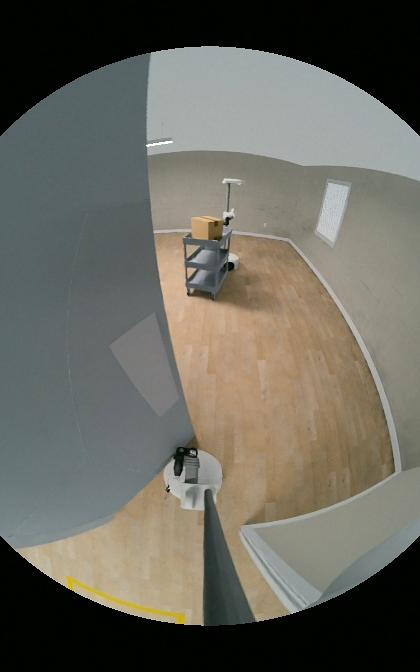

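Call:
move(blocking=false, r1={"base":{"translate_m":0.12,"strafe_m":0.3},"contact_limits":{"translate_m":0.8},"pace":"slow"}, cameras=[])

Call:
wait(seconds=4, cameras=["r1_head_left_camera","r1_head_right_camera"])

Scene clock: 362.83 s.
earlier move: r1 done
move: r1 moving
r1.base_odometry: x=-1.054 y=+1.981 heading=+2.930
r1.turned_by_wheels: -0.001
r1.turned_by_imu: -0.001
r1.base_tilt: forward=-1.6 right=+1.3
r1.lidar_m: 0.26 0.25 - 0.25 0.30 3.51 3.42 0.59 0.68 1.85 2.33 3.20
r1.base_status: translate_m moving; strafe_m moving
r1.joint_positions: lift_m=+0.127 arm_m=+0.000 wrist_yaw_rad=+3.092 wrist_pitch_rad=+0.002 wrist_roll_rad=+0.000 gripper_m=+0.056
r1.joint_status: not commanded
r1.measured_speeds: translate_m=+0.018 strafe_m=+0.046 rotate_rad=-0.001 lift_m=+0.000 arm_m=+0.000 wrist_yaw_rad=+0.000 wrist_pitch_rad=+0.000 wrist_roll_rad=+0.000
r1.motor_effort: lift_m=+20(20) arm_m=+5(5) wheel_0=-13(16) wheel_1=+14(15) wheel_2=-8(8)
r1.servo_current: wrist_yaw_rad=39(59) wrist_pitch_rad=33(52) wrist_roll_rad=46(52) gripper_m=46(46)
r1.contact_limits: translate_m 0.8
r1.hand_pose: x=-0.1129 y=+0.1016 z=+0.3046 quat_wxyz=(+0.025, -0.001, +0.000, +1.000) (m; r1's base frame)
r1.wrist_depth_mm: - 137 - - - - - / - 137 - - - - - / 109 137 203 - - - - / 123 137 - - - - - / 1708 1983 - - - - 1808 / 1229 1182 193 1205 188 1160 1042 / 842 750 750 798 788 759 759
r2: as last shown
r2.turned_by_imu: +0.000
r2.base_tilt: forward=-0.6 right=+0.1
r2.lidar_m: 0.39 0.38 2.44 1.98 1.92 2.18 2.24 2.20 2.47 2.82 2.78 0.43
r2.motor_effort: lift_m=+21(21) arm_m=+4(4) wheel_0=-2(2) wheel_1=-3(4) wheel_2=+9(10)
r2.servo_current: wrist_yaw_rad=46(59) wrist_pitch_rad=33(52) wrist_roll_rad=39(52) gripper_m=104(111)
r2.wrist_depth_mm: - - - 186 246 1397 1060 / - - - 183 246 1708 554 / - - - 182 243 831 - / - - 477 181 242 842 - / - - 492 180 239 820 - / - - 186 179 180 - - / - - 585 - 236 135 -
pictures: none
No camera images: "cameras" was empty.

Scene clock: 366.83 s.
earlier move: r1 done
r1.base_odometry: x=-1.227 y=+1.723 heading=+2.930
r1.turned_by_wheels: +0.000
r1.turned_by_imu: +0.002
r1.base_tilt: forward=-1.6 right=+1.3
r1.lidar_m: 1.96 0.25 0.25 - 0.25 0.36 3.58 0.95 0.88 2.30 2.65 3.62
r1.base_status: done
r1.joint_positions: lift_m=+0.127 arm_m=+0.000 wrist_yaw_rad=+3.092 wrist_pitch_rad=+0.002 wrist_roll_rad=+0.000 gripper_m=+0.056
r1.joint_status: not commanded
r1.measured_speeds: all 0
r1.motor_effort: lift_m=+19(20) arm_m=+5(5) wheel_0=-7(17) wheel_1=+9(15) wheel_2=-3(9)
r1.servo_current: wrist_yaw_rad=46(72) wrist_pitch_rad=46(52) wrist_roll_rad=39(65) gripper_m=39(46)
r1.contact_limits: translate_m 0.8
r1.hand_pose: x=-0.1129 y=+0.1016 z=+0.3046 quat_wxyz=(+0.025, -0.001, +0.000, +1.000) (m; r1's base frame)
r1.wrist_depth_mm: - 137 - - - 282 186 / - 137 - - - 282 187 / 109 137 204 - - 286 190 / 123 138 - - - 289 190 / 1661 1983 - - - 289 191 / 1205 1229 194 1182 187 289 191 / 854 759 750 798 574 220 190
r2.base_odometry: x=+0.064 y=-0.976 heading=-2.467
r2.turned_by_wheels: +0.000
r2.turned_by_imu: +0.001
r2.base_tilt: forward=-0.7 right=+0.1
r2.lidar_m: 0.39 0.41 2.41 1.99 1.93 2.19 2.21 2.19 2.45 2.81 2.78 0.44
r2.base_status: not commanded
r2.joint_positions: lift_m=+0.688 arm_m=+0.000 wrist_yaw_rad=+0.003 wrist_pitch_rad=+0.002 wrist_roll_rad=+1.570 gripper_m=-0.019
r2.joint_status: not commanded
r2.measured_speeds: all 0
r2.motor_effort: lift_m=+21(21) arm_m=+4(4) wheel_0=-2(2) wheel_1=-4(4) wheel_2=+9(10)
r2.servo_current: wrist_yaw_rad=39(65) wrist_pitch_rad=46(52) wrist_roll_rad=46(65) gripper_m=104(111)
r2.hand_pose: x=+0.4596 y=-0.0865 z=+0.8653 quat_wxyz=(+0.708, +0.707, +0.002, +0.000) (m; r2's base frame)
r2.wrist_depth_mm: - - - 185 247 1366 1042 / - - - 183 245 1708 559 / - - - 182 243 820 - / - - 480 181 241 842 - / - - 492 180 239 831 - / - - 186 178 180 - - / - - 591 - 236 135 -
wait: 4.00 s; at rest by 3.97 s
pictures: r1_head_left_camera, r1_head_right_camera
Images, in order (width x height): r1_head_left_camera 420x672, r1_head_right_camera 420x672.

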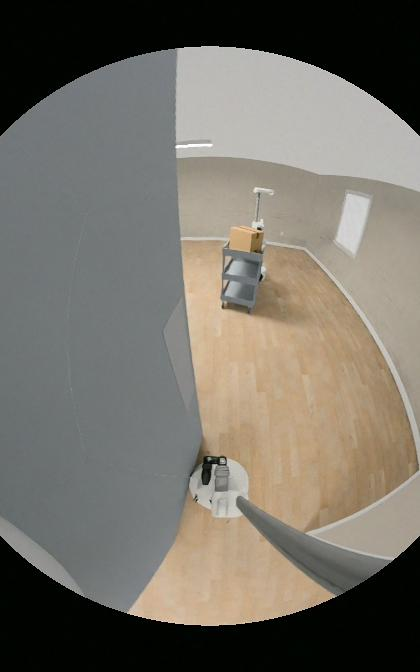

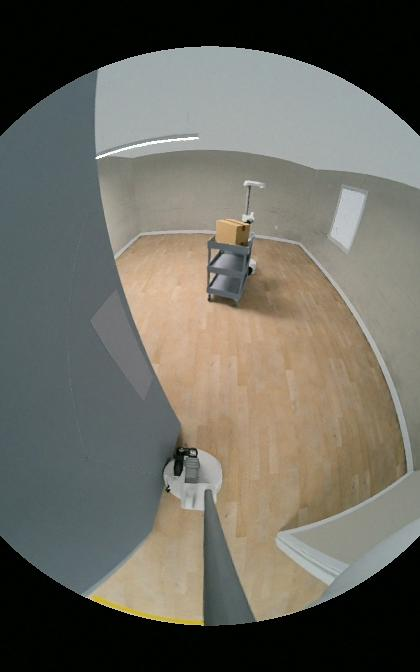

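Call:
move(blocking=false, r1={"base":{"translate_m":0.3,"strafe_m":0.1},"contact_limits":{"translate_m":0.8},"pace":"slow"}, cameras=[])

Call:
wait(seconds=4, cameras=["r1_head_left_camera","r1_head_right_camera"])

Scene clock: 373.60 s.
move: r1 moving
r1.base_odometry: x=-1.240 y=+1.722 heading=+2.930
r1.turned_by_wheels: +0.000
r1.turned_by_imu: +0.000
r1.base_tilt: forward=-1.6 right=+1.3
r1.lidar_m: 1.94 0.25 0.25 - 0.25 0.33 3.57 0.96 0.90 2.38 2.65 3.64
r1.base_status: translate_m moving; strafe_m moving
r1.joint_positions: lift_m=+0.127 arm_m=+0.000 wrist_yaw_rad=+3.092 wrist_pitch_rad=+0.002 wrist_roll_rad=+0.000 gripper_m=+0.056
r1.joint_status: not commanded
r1.measured_speeds: translate_m=+0.049 strafe_m=+0.017 rotate_rad=+0.002 lift_m=+0.000 arm_m=+0.000 wrist_yaw_rad=+0.000 wrist_pitch_rad=+0.000 wrist_roll_rad=+0.000
r1.motor_effort: lift_m=+20(20) arm_m=+5(5) wheel_0=-1(7) wheel_1=+12(16) wheel_2=-7(9)
r1.servo_current: wrist_yaw_rad=26(65) wrist_pitch_rad=39(46) wrist_roll_rad=39(59) gripper_m=46(46)
r1.contact_limits: translate_m 0.8
r1.hand_pose: x=-0.1129 y=+0.1016 z=+0.3046 quat_wxyz=(+0.025, -0.001, +0.000, +1.000) (m; r1's base frame)
r1.wrist_depth_mm: - 137 - - - 276 185 / - 137 - - - 278 187 / 109 138 203 - - 281 187 / 123 138 - - - 282 188 / 1708 1983 - - 1661 283 189 / 1205 1205 194 1229 187 282 189 / 831 750 759 798 554 217 187
r2: as last shown
r2.turned_by_imu: +0.000
r2.lidar_m: 0.40 0.39 2.45 1.99 1.94 2.20 2.24 2.19 2.48 2.81 2.78 0.44
r2.servo_current: wrist_yaw_rad=52(59) wrist_pitch_rad=39(46) wrist_roll_rad=52(59) gripper_m=104(111)
r2.wrist_depth_mm: - - - 186 247 1366 1060 / - - - 185 245 1708 559 / - - - 182 243 831 - / - - 473 181 241 842 - / - - 492 180 239 831 - / - - 186 179 181 - - / - - 585 - 236 135 -
pictures: none
No camera images: "cameras" was empty.

Scene clock: 377.50 s.
earlier move: r1 done
r1.base_odometry: x=-1.541 y=+1.688 heading=+2.931
r1.turned_by_wheels: +0.000
r1.turned_by_imu: +0.001
r1.base_tilt: forward=-1.6 right=+1.2
r1.lidar_m: 1.70 2.99 0.25 - 0.25 0.28 0.80 1.13 1.26 2.64 2.75 1.70
r1.base_status: done
r1.joint_positions: lift_m=+0.127 arm_m=+0.000 wrist_yaw_rad=+3.092 wrist_pitch_rad=+0.002 wrist_roll_rad=+0.000 gripper_m=+0.056
r1.joint_status: not commanded
r1.measured_speeds: all 0
r1.motor_effort: lift_m=+20(20) arm_m=+5(5) wheel_0=+0(7) wheel_1=+8(16) wheel_2=-2(9)
r1.servo_current: wrist_yaw_rad=33(72) wrist_pitch_rad=39(52) wrist_roll_rad=59(65) gripper_m=39(46)
r1.contact_limits: translate_m 0.8
r1.hand_pose: x=-0.1129 y=+0.1016 z=+0.3046 quat_wxyz=(+0.025, -0.001, +0.000, +1.000) (m; r1's base frame)
r1.wrist_depth_mm: - 137 - - 402 232 - / - 137 - - 407 218 172 / 109 138 204 - 410 221 164 / 123 138 - - 413 222 165 / 1661 1863 - - 370 222 165 / 1182 1205 194 1205 191 223 165 / 854 759 750 809 336 194 -
r2.base_odometry: x=+0.064 y=-0.976 heading=-2.467
r2.turned_by_wheels: +0.000
r2.turned_by_imu: +0.001
r2.base_tilt: forward=-0.6 right=+0.0
r2.lidar_m: 0.37 0.39 2.45 1.99 1.94 2.19 2.23 2.19 2.45 2.78 2.78 0.45
r2.base_status: not commanded
r2.joint_positions: lift_m=+0.688 arm_m=+0.000 wrist_yaw_rad=+0.003 wrist_pitch_rad=+0.002 wrist_roll_rad=+1.570 gripper_m=-0.019
r2.joint_status: not commanded
r2.measured_speeds: all 0
r2.motor_effort: lift_m=+21(21) arm_m=+4(4) wheel_0=-2(2) wheel_1=-4(4) wheel_2=+9(10)
r2.servo_current: wrist_yaw_rad=52(65) wrist_pitch_rad=39(52) wrist_roll_rad=46(59) gripper_m=104(117)
r2.hand_pose: x=+0.4596 y=-0.0865 z=+0.8653 quat_wxyz=(+0.708, +0.707, +0.002, +0.000) (m; r2's base frame)
r2.wrist_depth_mm: - - - 185 247 1366 1042 / - - - 184 244 1708 554 / - - - 183 243 831 - / - - 480 181 240 842 - / - - 496 180 239 842 - / - - 185 179 180 - - / - - 585 - 236 135 -
wait: 3.90 of 4 s (r1 has come to rest)
pictures: r1_head_left_camera, r1_head_right_camera
Images, in order (width x height): r1_head_left_camera 420x672, r1_head_right_camera 420x672.

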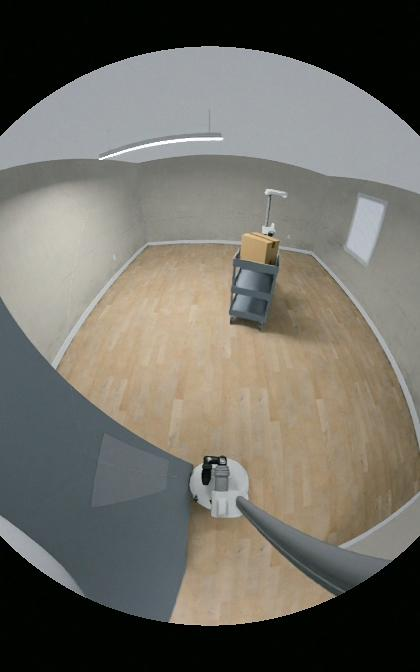

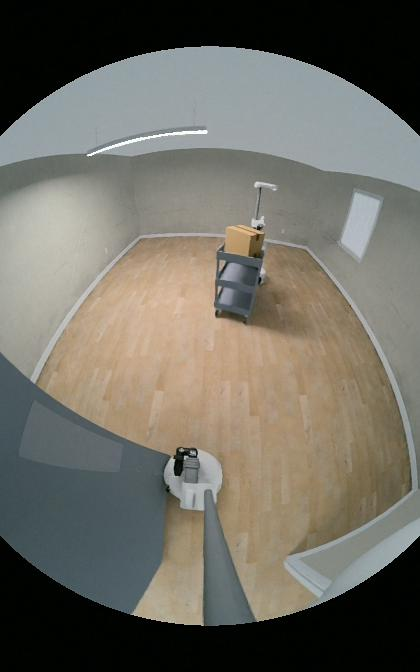

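Call:
zoom_image(camera="r1_head_right_camera", region=[0, 330, 420, 630])

Call:
wait(seconds=0, cameras=["r2_head_camera","r2_head_left_camera"])

Call:
zoom_image(camera="r2_head_camera", region=[0, 0, 260, 260])

Scaled by 1.200 from the camera's 420x672 image, which has a finer 600x960 frame.

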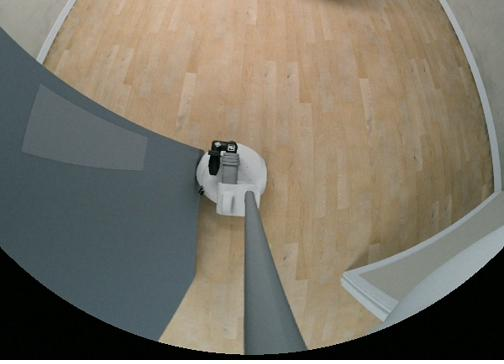

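Scene clock: 381.97 s.
r1.base_odometry: x=-1.541 y=+1.688 heading=+2.931
r1.turned_by_wheels: +0.000
r1.turned_by_imu: +0.000
r1.base_tilt: forward=-1.6 right=+1.3
r1.lidar_m: 1.71 2.98 0.25 - 0.25 0.29 0.80 1.15 1.25 2.64 2.74 1.72
r1.base_status: done
r1.joint_positions: lift_m=+0.127 arm_m=+0.000 wrist_yaw_rad=+3.092 wrist_pitch_rad=+0.002 wrist_roll_rad=+0.000 gripper_m=+0.056
r1.joint_status: not commanded
r1.measured_speeds: all 0
r1.motor_effort: lift_m=+20(20) arm_m=+5(5) wheel_0=+1(7) wheel_1=+8(16) wheel_2=-2(9)
r1.servo_current: wrist_yaw_rad=39(72) wrist_pitch_rad=39(52) wrist_roll_rad=46(65) gripper_m=46(46)
r1.contact_limits: translate_m 0.8
r1.hand_pose: x=-0.1129 y=+0.1016 z=+0.3046 quat_wxyz=(+0.025, -0.001, +0.000, +1.000) (m; r1's base frame)
r1.wrist_depth_mm: - 136 - - 399 231 - / - 137 - - 402 220 171 / 109 137 204 - 410 221 163 / 123 138 - - 413 222 165 / 1661 1983 - - 375 221 165 / 1205 1205 194 1205 191 223 165 / 842 750 759 798 334 195 -
r2.base_odometry: x=+0.064 y=-0.976 heading=-2.467
r2.turned_by_wheels: +0.000
r2.turned_by_imu: +0.000
r2.base_tilt: forward=-0.7 right=+0.0
r2.lidar_m: 0.39 0.42 2.42 1.97 1.93 2.20 2.21 2.20 2.47 2.78 2.75 0.44
r2.base_status: not commanded
r2.joint_positions: lift_m=+0.688 arm_m=+0.000 wrist_yaw_rad=+0.003 wrist_pitch_rad=+0.002 wrist_roll_rad=+1.570 gripper_m=-0.019
r2.joint_status: not commanded
r2.measured_speeds: all 0
r2.motor_effort: lift_m=+21(21) arm_m=+4(4) wheel_0=-2(2) wheel_1=-3(4) wheel_2=+9(10)
r2.servo_current: wrist_yaw_rad=59(65) wrist_pitch_rad=39(52) wrist_roll_rad=39(59) gripper_m=111(117)
r2.hand_pose: x=+0.4596 y=-0.0865 z=+0.8653 quat_wxyz=(+0.708, +0.707, +0.002, +0.000) (m; r2's base frame)
r2.wrist_depth_mm: - - - 186 247 1366 1042 / - - - 184 245 1708 559 / - - - 183 243 831 - / - - 477 181 241 842 - / - - 492 180 239 831 - / - - 186 179 181 - - / - - 585 - 236 135 -
pictures: r2_head_camera, r2_head_left_camera
Images, in order (width x height): r2_head_camera 420x560, r2_head_left_camera 420x672.

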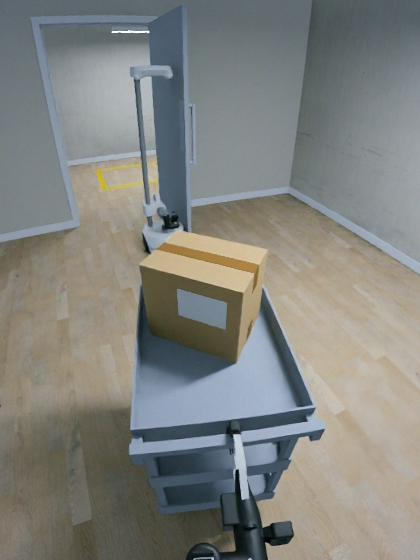

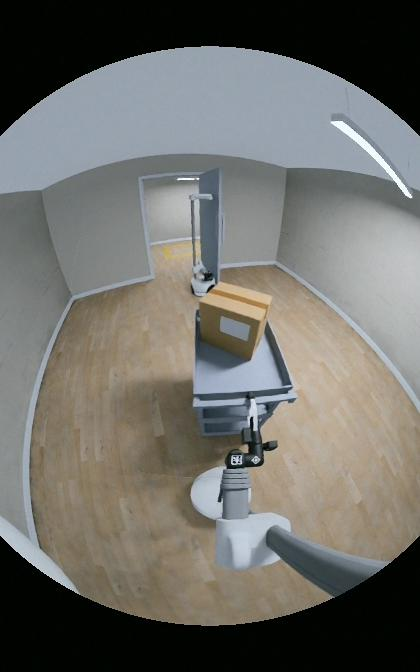

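Scaled by 1.938 from the camera's 420x560 image, which has a finer 1200x1600 frame.

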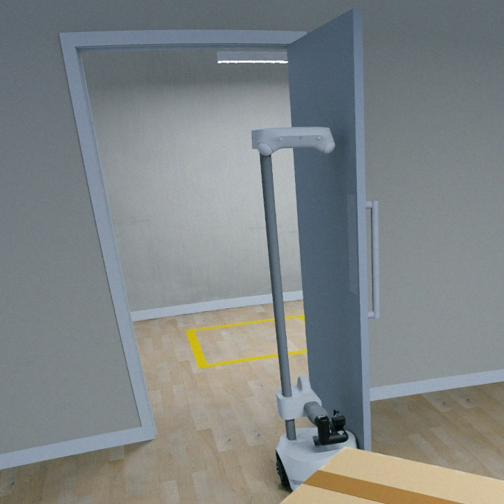

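Call:
move(blocking=false, r1={"base":{"translate_m":0.2,"strafe_m":0.03},"contact_limits":{"translate_m":0.8},"pace":"slow"}, cameras=[])

Call:
wait(seconds=4, cameras=["r1_head_right_camera","r2_head_left_camera"])

Call:
zoom_image(camera="r1_head_right_camera", region=[60, 380, 360, 630])

Scene clock: 403.23 s.
move: r1 moving
r1.base_odometry: x=-1.554 y=+1.689 heading=+2.931
r1.turned_by_wheels: +0.000
r1.turned_by_imu: +0.000
r1.base_tilt: forward=-1.6 right=+1.3
r1.lidar_m: 1.70 2.99 0.25 - 0.25 0.28 0.82 1.17 1.29 2.65 2.77 1.69
r1.base_status: translate_m moving; strafe_m moving
r1.joint_positions: lift_m=+0.127 arm_m=+0.000 wrist_yaw_rad=+3.092 wrist_pitch_rad=+0.002 wrist_roll_rad=+0.000 gripper_m=+0.056
r1.joint_status: not commanded
r1.measured_speeds: translate_m=+0.049 strafe_m=+0.008 rotate_rad=+0.001 lift_m=+0.000 arm_m=+0.000 wrist_yaw_rad=+0.000 wrist_pitch_rad=+0.000 wrist_roll_rad=+0.000
r1.motor_effort: lift_m=+20(20) arm_m=+5(5) wheel_0=+2(2) wheel_1=+12(12) wheel_2=-5(6)
r1.servo_current: wrist_yaw_rad=52(52) wrist_pitch_rad=46(52) wrist_roll_rad=33(59) gripper_m=39(46)
r1.contact_limits: translate_m 0.8
r1.hand_pose: x=-0.1129 y=+0.1016 z=+0.3046 quat_wxyz=(+0.025, -0.001, +0.000, +1.000) (m; r1's base frame)
r1.wrist_depth_mm: - 137 - - 399 231 - / - 137 - - 402 219 171 / 109 138 204 - 410 221 164 / 123 138 - - 368 221 165 / 1708 1983 - - 373 221 165 / 1205 1205 194 1205 191 222 164 / 854 750 768 798 334 194 -
r2: as last shown
r2.base_tilt: forward=-0.7 right=+0.1
r2.lidar_m: 0.38 0.40 2.46 1.99 1.93 2.21 2.21 2.21 2.45 2.79 2.78 0.44
r2.servo_current: wrist_yaw_rad=52(52) wrist_pitch_rad=46(46) wrist_roll_rad=39(52) gripper_m=104(111)
r2.wrist_depth_mm: - - - 186 247 1366 1078 / - - - 183 245 1661 559 / - - - 182 244 820 - / - - 473 181 241 842 - / - - 492 180 239 831 - / - - 185 178 180 - - / - - 585 - 236 134 -
pictures: none
No camera images: "cameras" was empty.

Scene clock: 406.03 s.
earlier move: r1 done
r1.base_odometry: x=-1.743 y=+1.701 heading=+2.931
r1.turned_by_wheels: +0.000
r1.turned_by_imu: +0.000
r1.base_tilt: forward=-1.6 right=+1.3
r1.lidar_m: 1.53 2.91 2.13 2.05 0.25 0.25 0.69 1.32 1.53 2.68 2.79 1.52
r1.base_status: done
r1.joint_positions: lift_m=+0.127 arm_m=+0.000 wrist_yaw_rad=+3.092 wrist_pitch_rad=+0.002 wrist_roll_rad=+0.000 gripper_m=+0.056
r1.joint_status: not commanded
r1.measured_speeds: all 0
r1.motor_effort: lift_m=+20(20) arm_m=+5(5) wheel_0=+2(4) wheel_1=+6(12) wheel_2=-1(7)
r1.servo_current: wrist_yaw_rad=33(72) wrist_pitch_rad=39(52) wrist_roll_rad=52(72) gripper_m=46(46)
r1.contact_limits: translate_m 0.8
r1.hand_pose: x=-0.1129 y=+0.1016 z=+0.3046 quat_wxyz=(+0.025, -0.001, +0.000, +1.000) (m; r1's base frame)
r1.wrist_depth_mm: - 137 - - 368 220 - / - 137 - - 373 208 165 / 110 138 203 - 379 210 165 / 123 138 - - 377 212 165 / 1756 1921 - - 345 211 166 / 1182 1182 193 1205 191 212 166 / 842 750 750 153 343 186 -
r2.base_odometry: x=+0.064 y=-0.976 heading=-2.467
r2.turned_by_wheels: +0.000
r2.turned_by_imu: +0.000
r2.base_tilt: forward=-0.6 right=+0.0
r2.lidar_m: 0.38 0.40 2.42 1.99 1.94 2.21 2.23 2.19 2.44 2.79 2.77 0.45
r2.base_status: not commanded
r2.joint_positions: lift_m=+0.688 arm_m=+0.000 wrist_yaw_rad=+0.003 wrist_pitch_rad=+0.002 wrist_roll_rad=+1.570 gripper_m=-0.019
r2.joint_status: not commanded
r2.measured_speeds: all 0
r2.motor_effort: lift_m=+21(21) arm_m=+4(4) wheel_0=-1(2) wheel_1=-3(4) wheel_2=+9(10)
r2.servo_current: wrist_yaw_rad=46(59) wrist_pitch_rad=39(46) wrist_roll_rad=46(65) gripper_m=104(111)
r2.hand_pose: x=+0.4596 y=-0.0865 z=+0.8653 quat_wxyz=(+0.708, +0.707, +0.002, +0.000) (m; r2's base frame)
r2.wrist_depth_mm: - - - 185 248 1366 1078 / - - - 184 244 1661 559 / - - - 183 243 820 - / - - 473 182 241 854 - / - - 492 180 239 842 - / - - 186 178 180 - - / - - 591 - 236 135 -
wait: 2.80 of 4 s (r1 has come to rest)
pictures: r1_head_right_camera, r2_head_left_camera
Images, in order (width x height): r1_head_right_camera 420x672, r2_head_left_camera 420x672.

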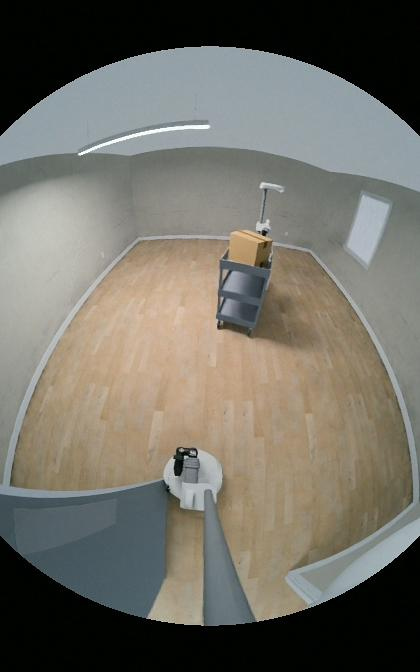

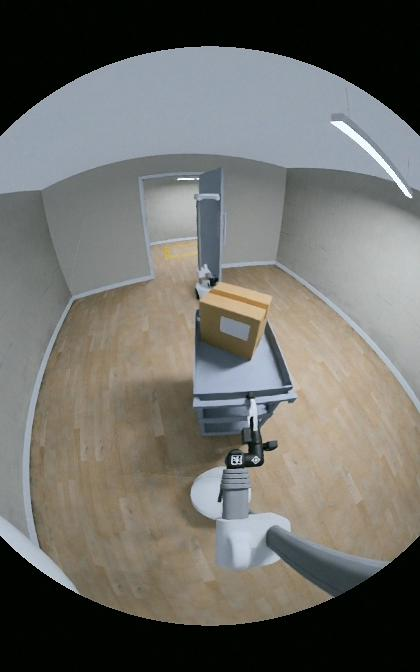

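Scaled by 1.680 from the camera's 420x672 image, which has a finer 600x960 frame.

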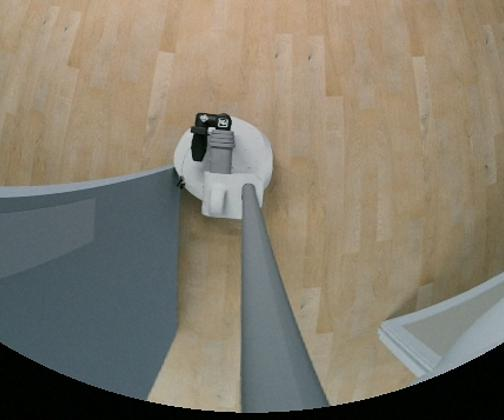

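Call:
wait(seconds=0, cameras=["r1_head_camera","r1_head_left_camera","r2_head_camera","r2_head_right_camera"])

Scene clock: 441.03 s.
r1.base_odometry: x=-1.743 y=+1.701 heading=+2.931
r1.turned_by_wheels: +0.000
r1.turned_by_imu: +0.000
r1.base_tilt: forward=-1.6 right=+1.3
r1.lidar_m: 1.51 2.90 2.14 2.05 0.25 0.27 0.72 1.32 1.54 2.67 2.77 1.52
r1.base_status: done
r1.joint_positions: lift_m=+0.127 arm_m=+0.000 wrist_yaw_rad=+3.092 wrist_pitch_rad=+0.002 wrist_roll_rad=+0.000 gripper_m=+0.056
r1.joint_status: not commanded
r1.measured_speeds: all 0
r1.motor_effort: lift_m=+20(20) arm_m=+5(5) wheel_0=+2(4) wheel_1=+6(12) wheel_2=-2(7)
r1.servo_current: wrist_yaw_rad=26(72) wrist_pitch_rad=39(52) wrist_roll_rad=39(72) gripper_m=46(46)
r1.contact_limits: translate_m 0.8
r1.hand_pose: x=-0.1129 y=+0.1016 z=+0.3046 quat_wxyz=(+0.025, -0.001, +0.000, +1.000) (m; r1's base frame)
r1.wrist_depth_mm: - 136 - - 370 220 - / - 137 - - 370 209 165 / 110 137 204 - 379 211 165 / 123 138 - - 379 211 166 / 1708 1983 - - 343 212 166 / 1182 1182 194 1160 191 211 166 / 854 759 768 153 343 186 -
r2.base_odometry: x=+0.064 y=-0.976 heading=-2.467
r2.turned_by_wheels: +0.000
r2.turned_by_imu: +0.000
r2.base_tilt: forward=-0.7 right=+0.0
r2.lidar_m: 0.38 0.41 2.46 1.99 1.94 2.21 2.24 2.20 2.48 2.81 2.79 0.44
r2.base_status: not commanded
r2.joint_positions: lift_m=+0.688 arm_m=+0.000 wrist_yaw_rad=+0.003 wrist_pitch_rad=+0.002 wrist_roll_rad=+1.570 gripper_m=-0.019
r2.joint_status: not commanded
r2.measured_speeds: all 0
r2.motor_effort: lift_m=+21(21) arm_m=+4(4) wheel_0=-2(2) wheel_1=-4(4) wheel_2=+9(10)
r2.servo_current: wrist_yaw_rad=52(59) wrist_pitch_rad=46(46) wrist_roll_rad=46(65) gripper_m=98(111)
r2.hand_pose: x=+0.4596 y=-0.0865 z=+0.8653 quat_wxyz=(+0.708, +0.707, +0.002, +0.000) (m; r2's base frame)
r2.wrist_depth_mm: - - - 185 247 1397 1060 / - - - 184 245 1708 559 / - - - 182 242 831 - / - - 477 181 241 842 - / - - 492 180 238 842 - / - - 185 179 181 - - / - - 591 - 236 135 -
pictures: r1_head_camera, r1_head_left_camera, r2_head_camera, r2_head_right_camera
Images, in order (width x height): r1_head_camera 420x560, r1_head_left_camera 420x672, r2_head_camera 420x560, r2_head_right_camera 420x672.

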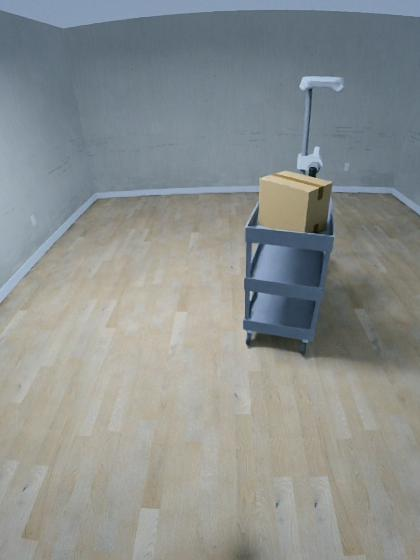

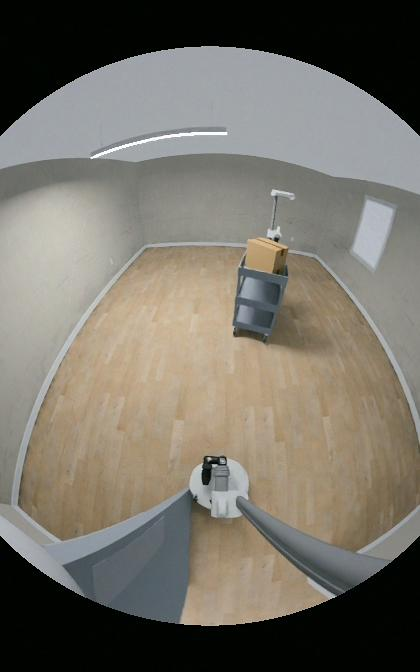

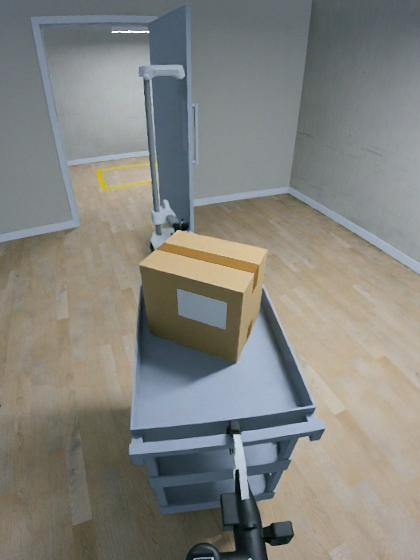

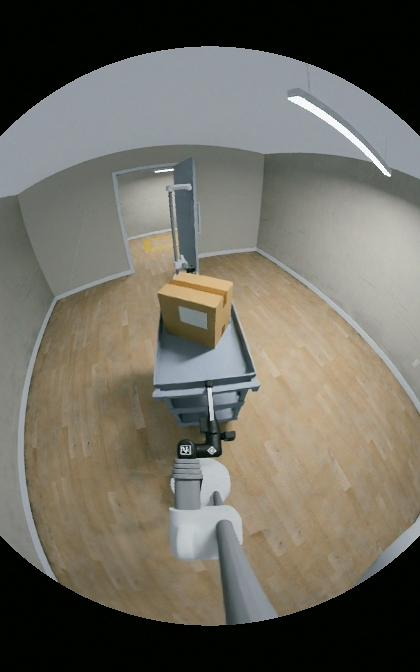

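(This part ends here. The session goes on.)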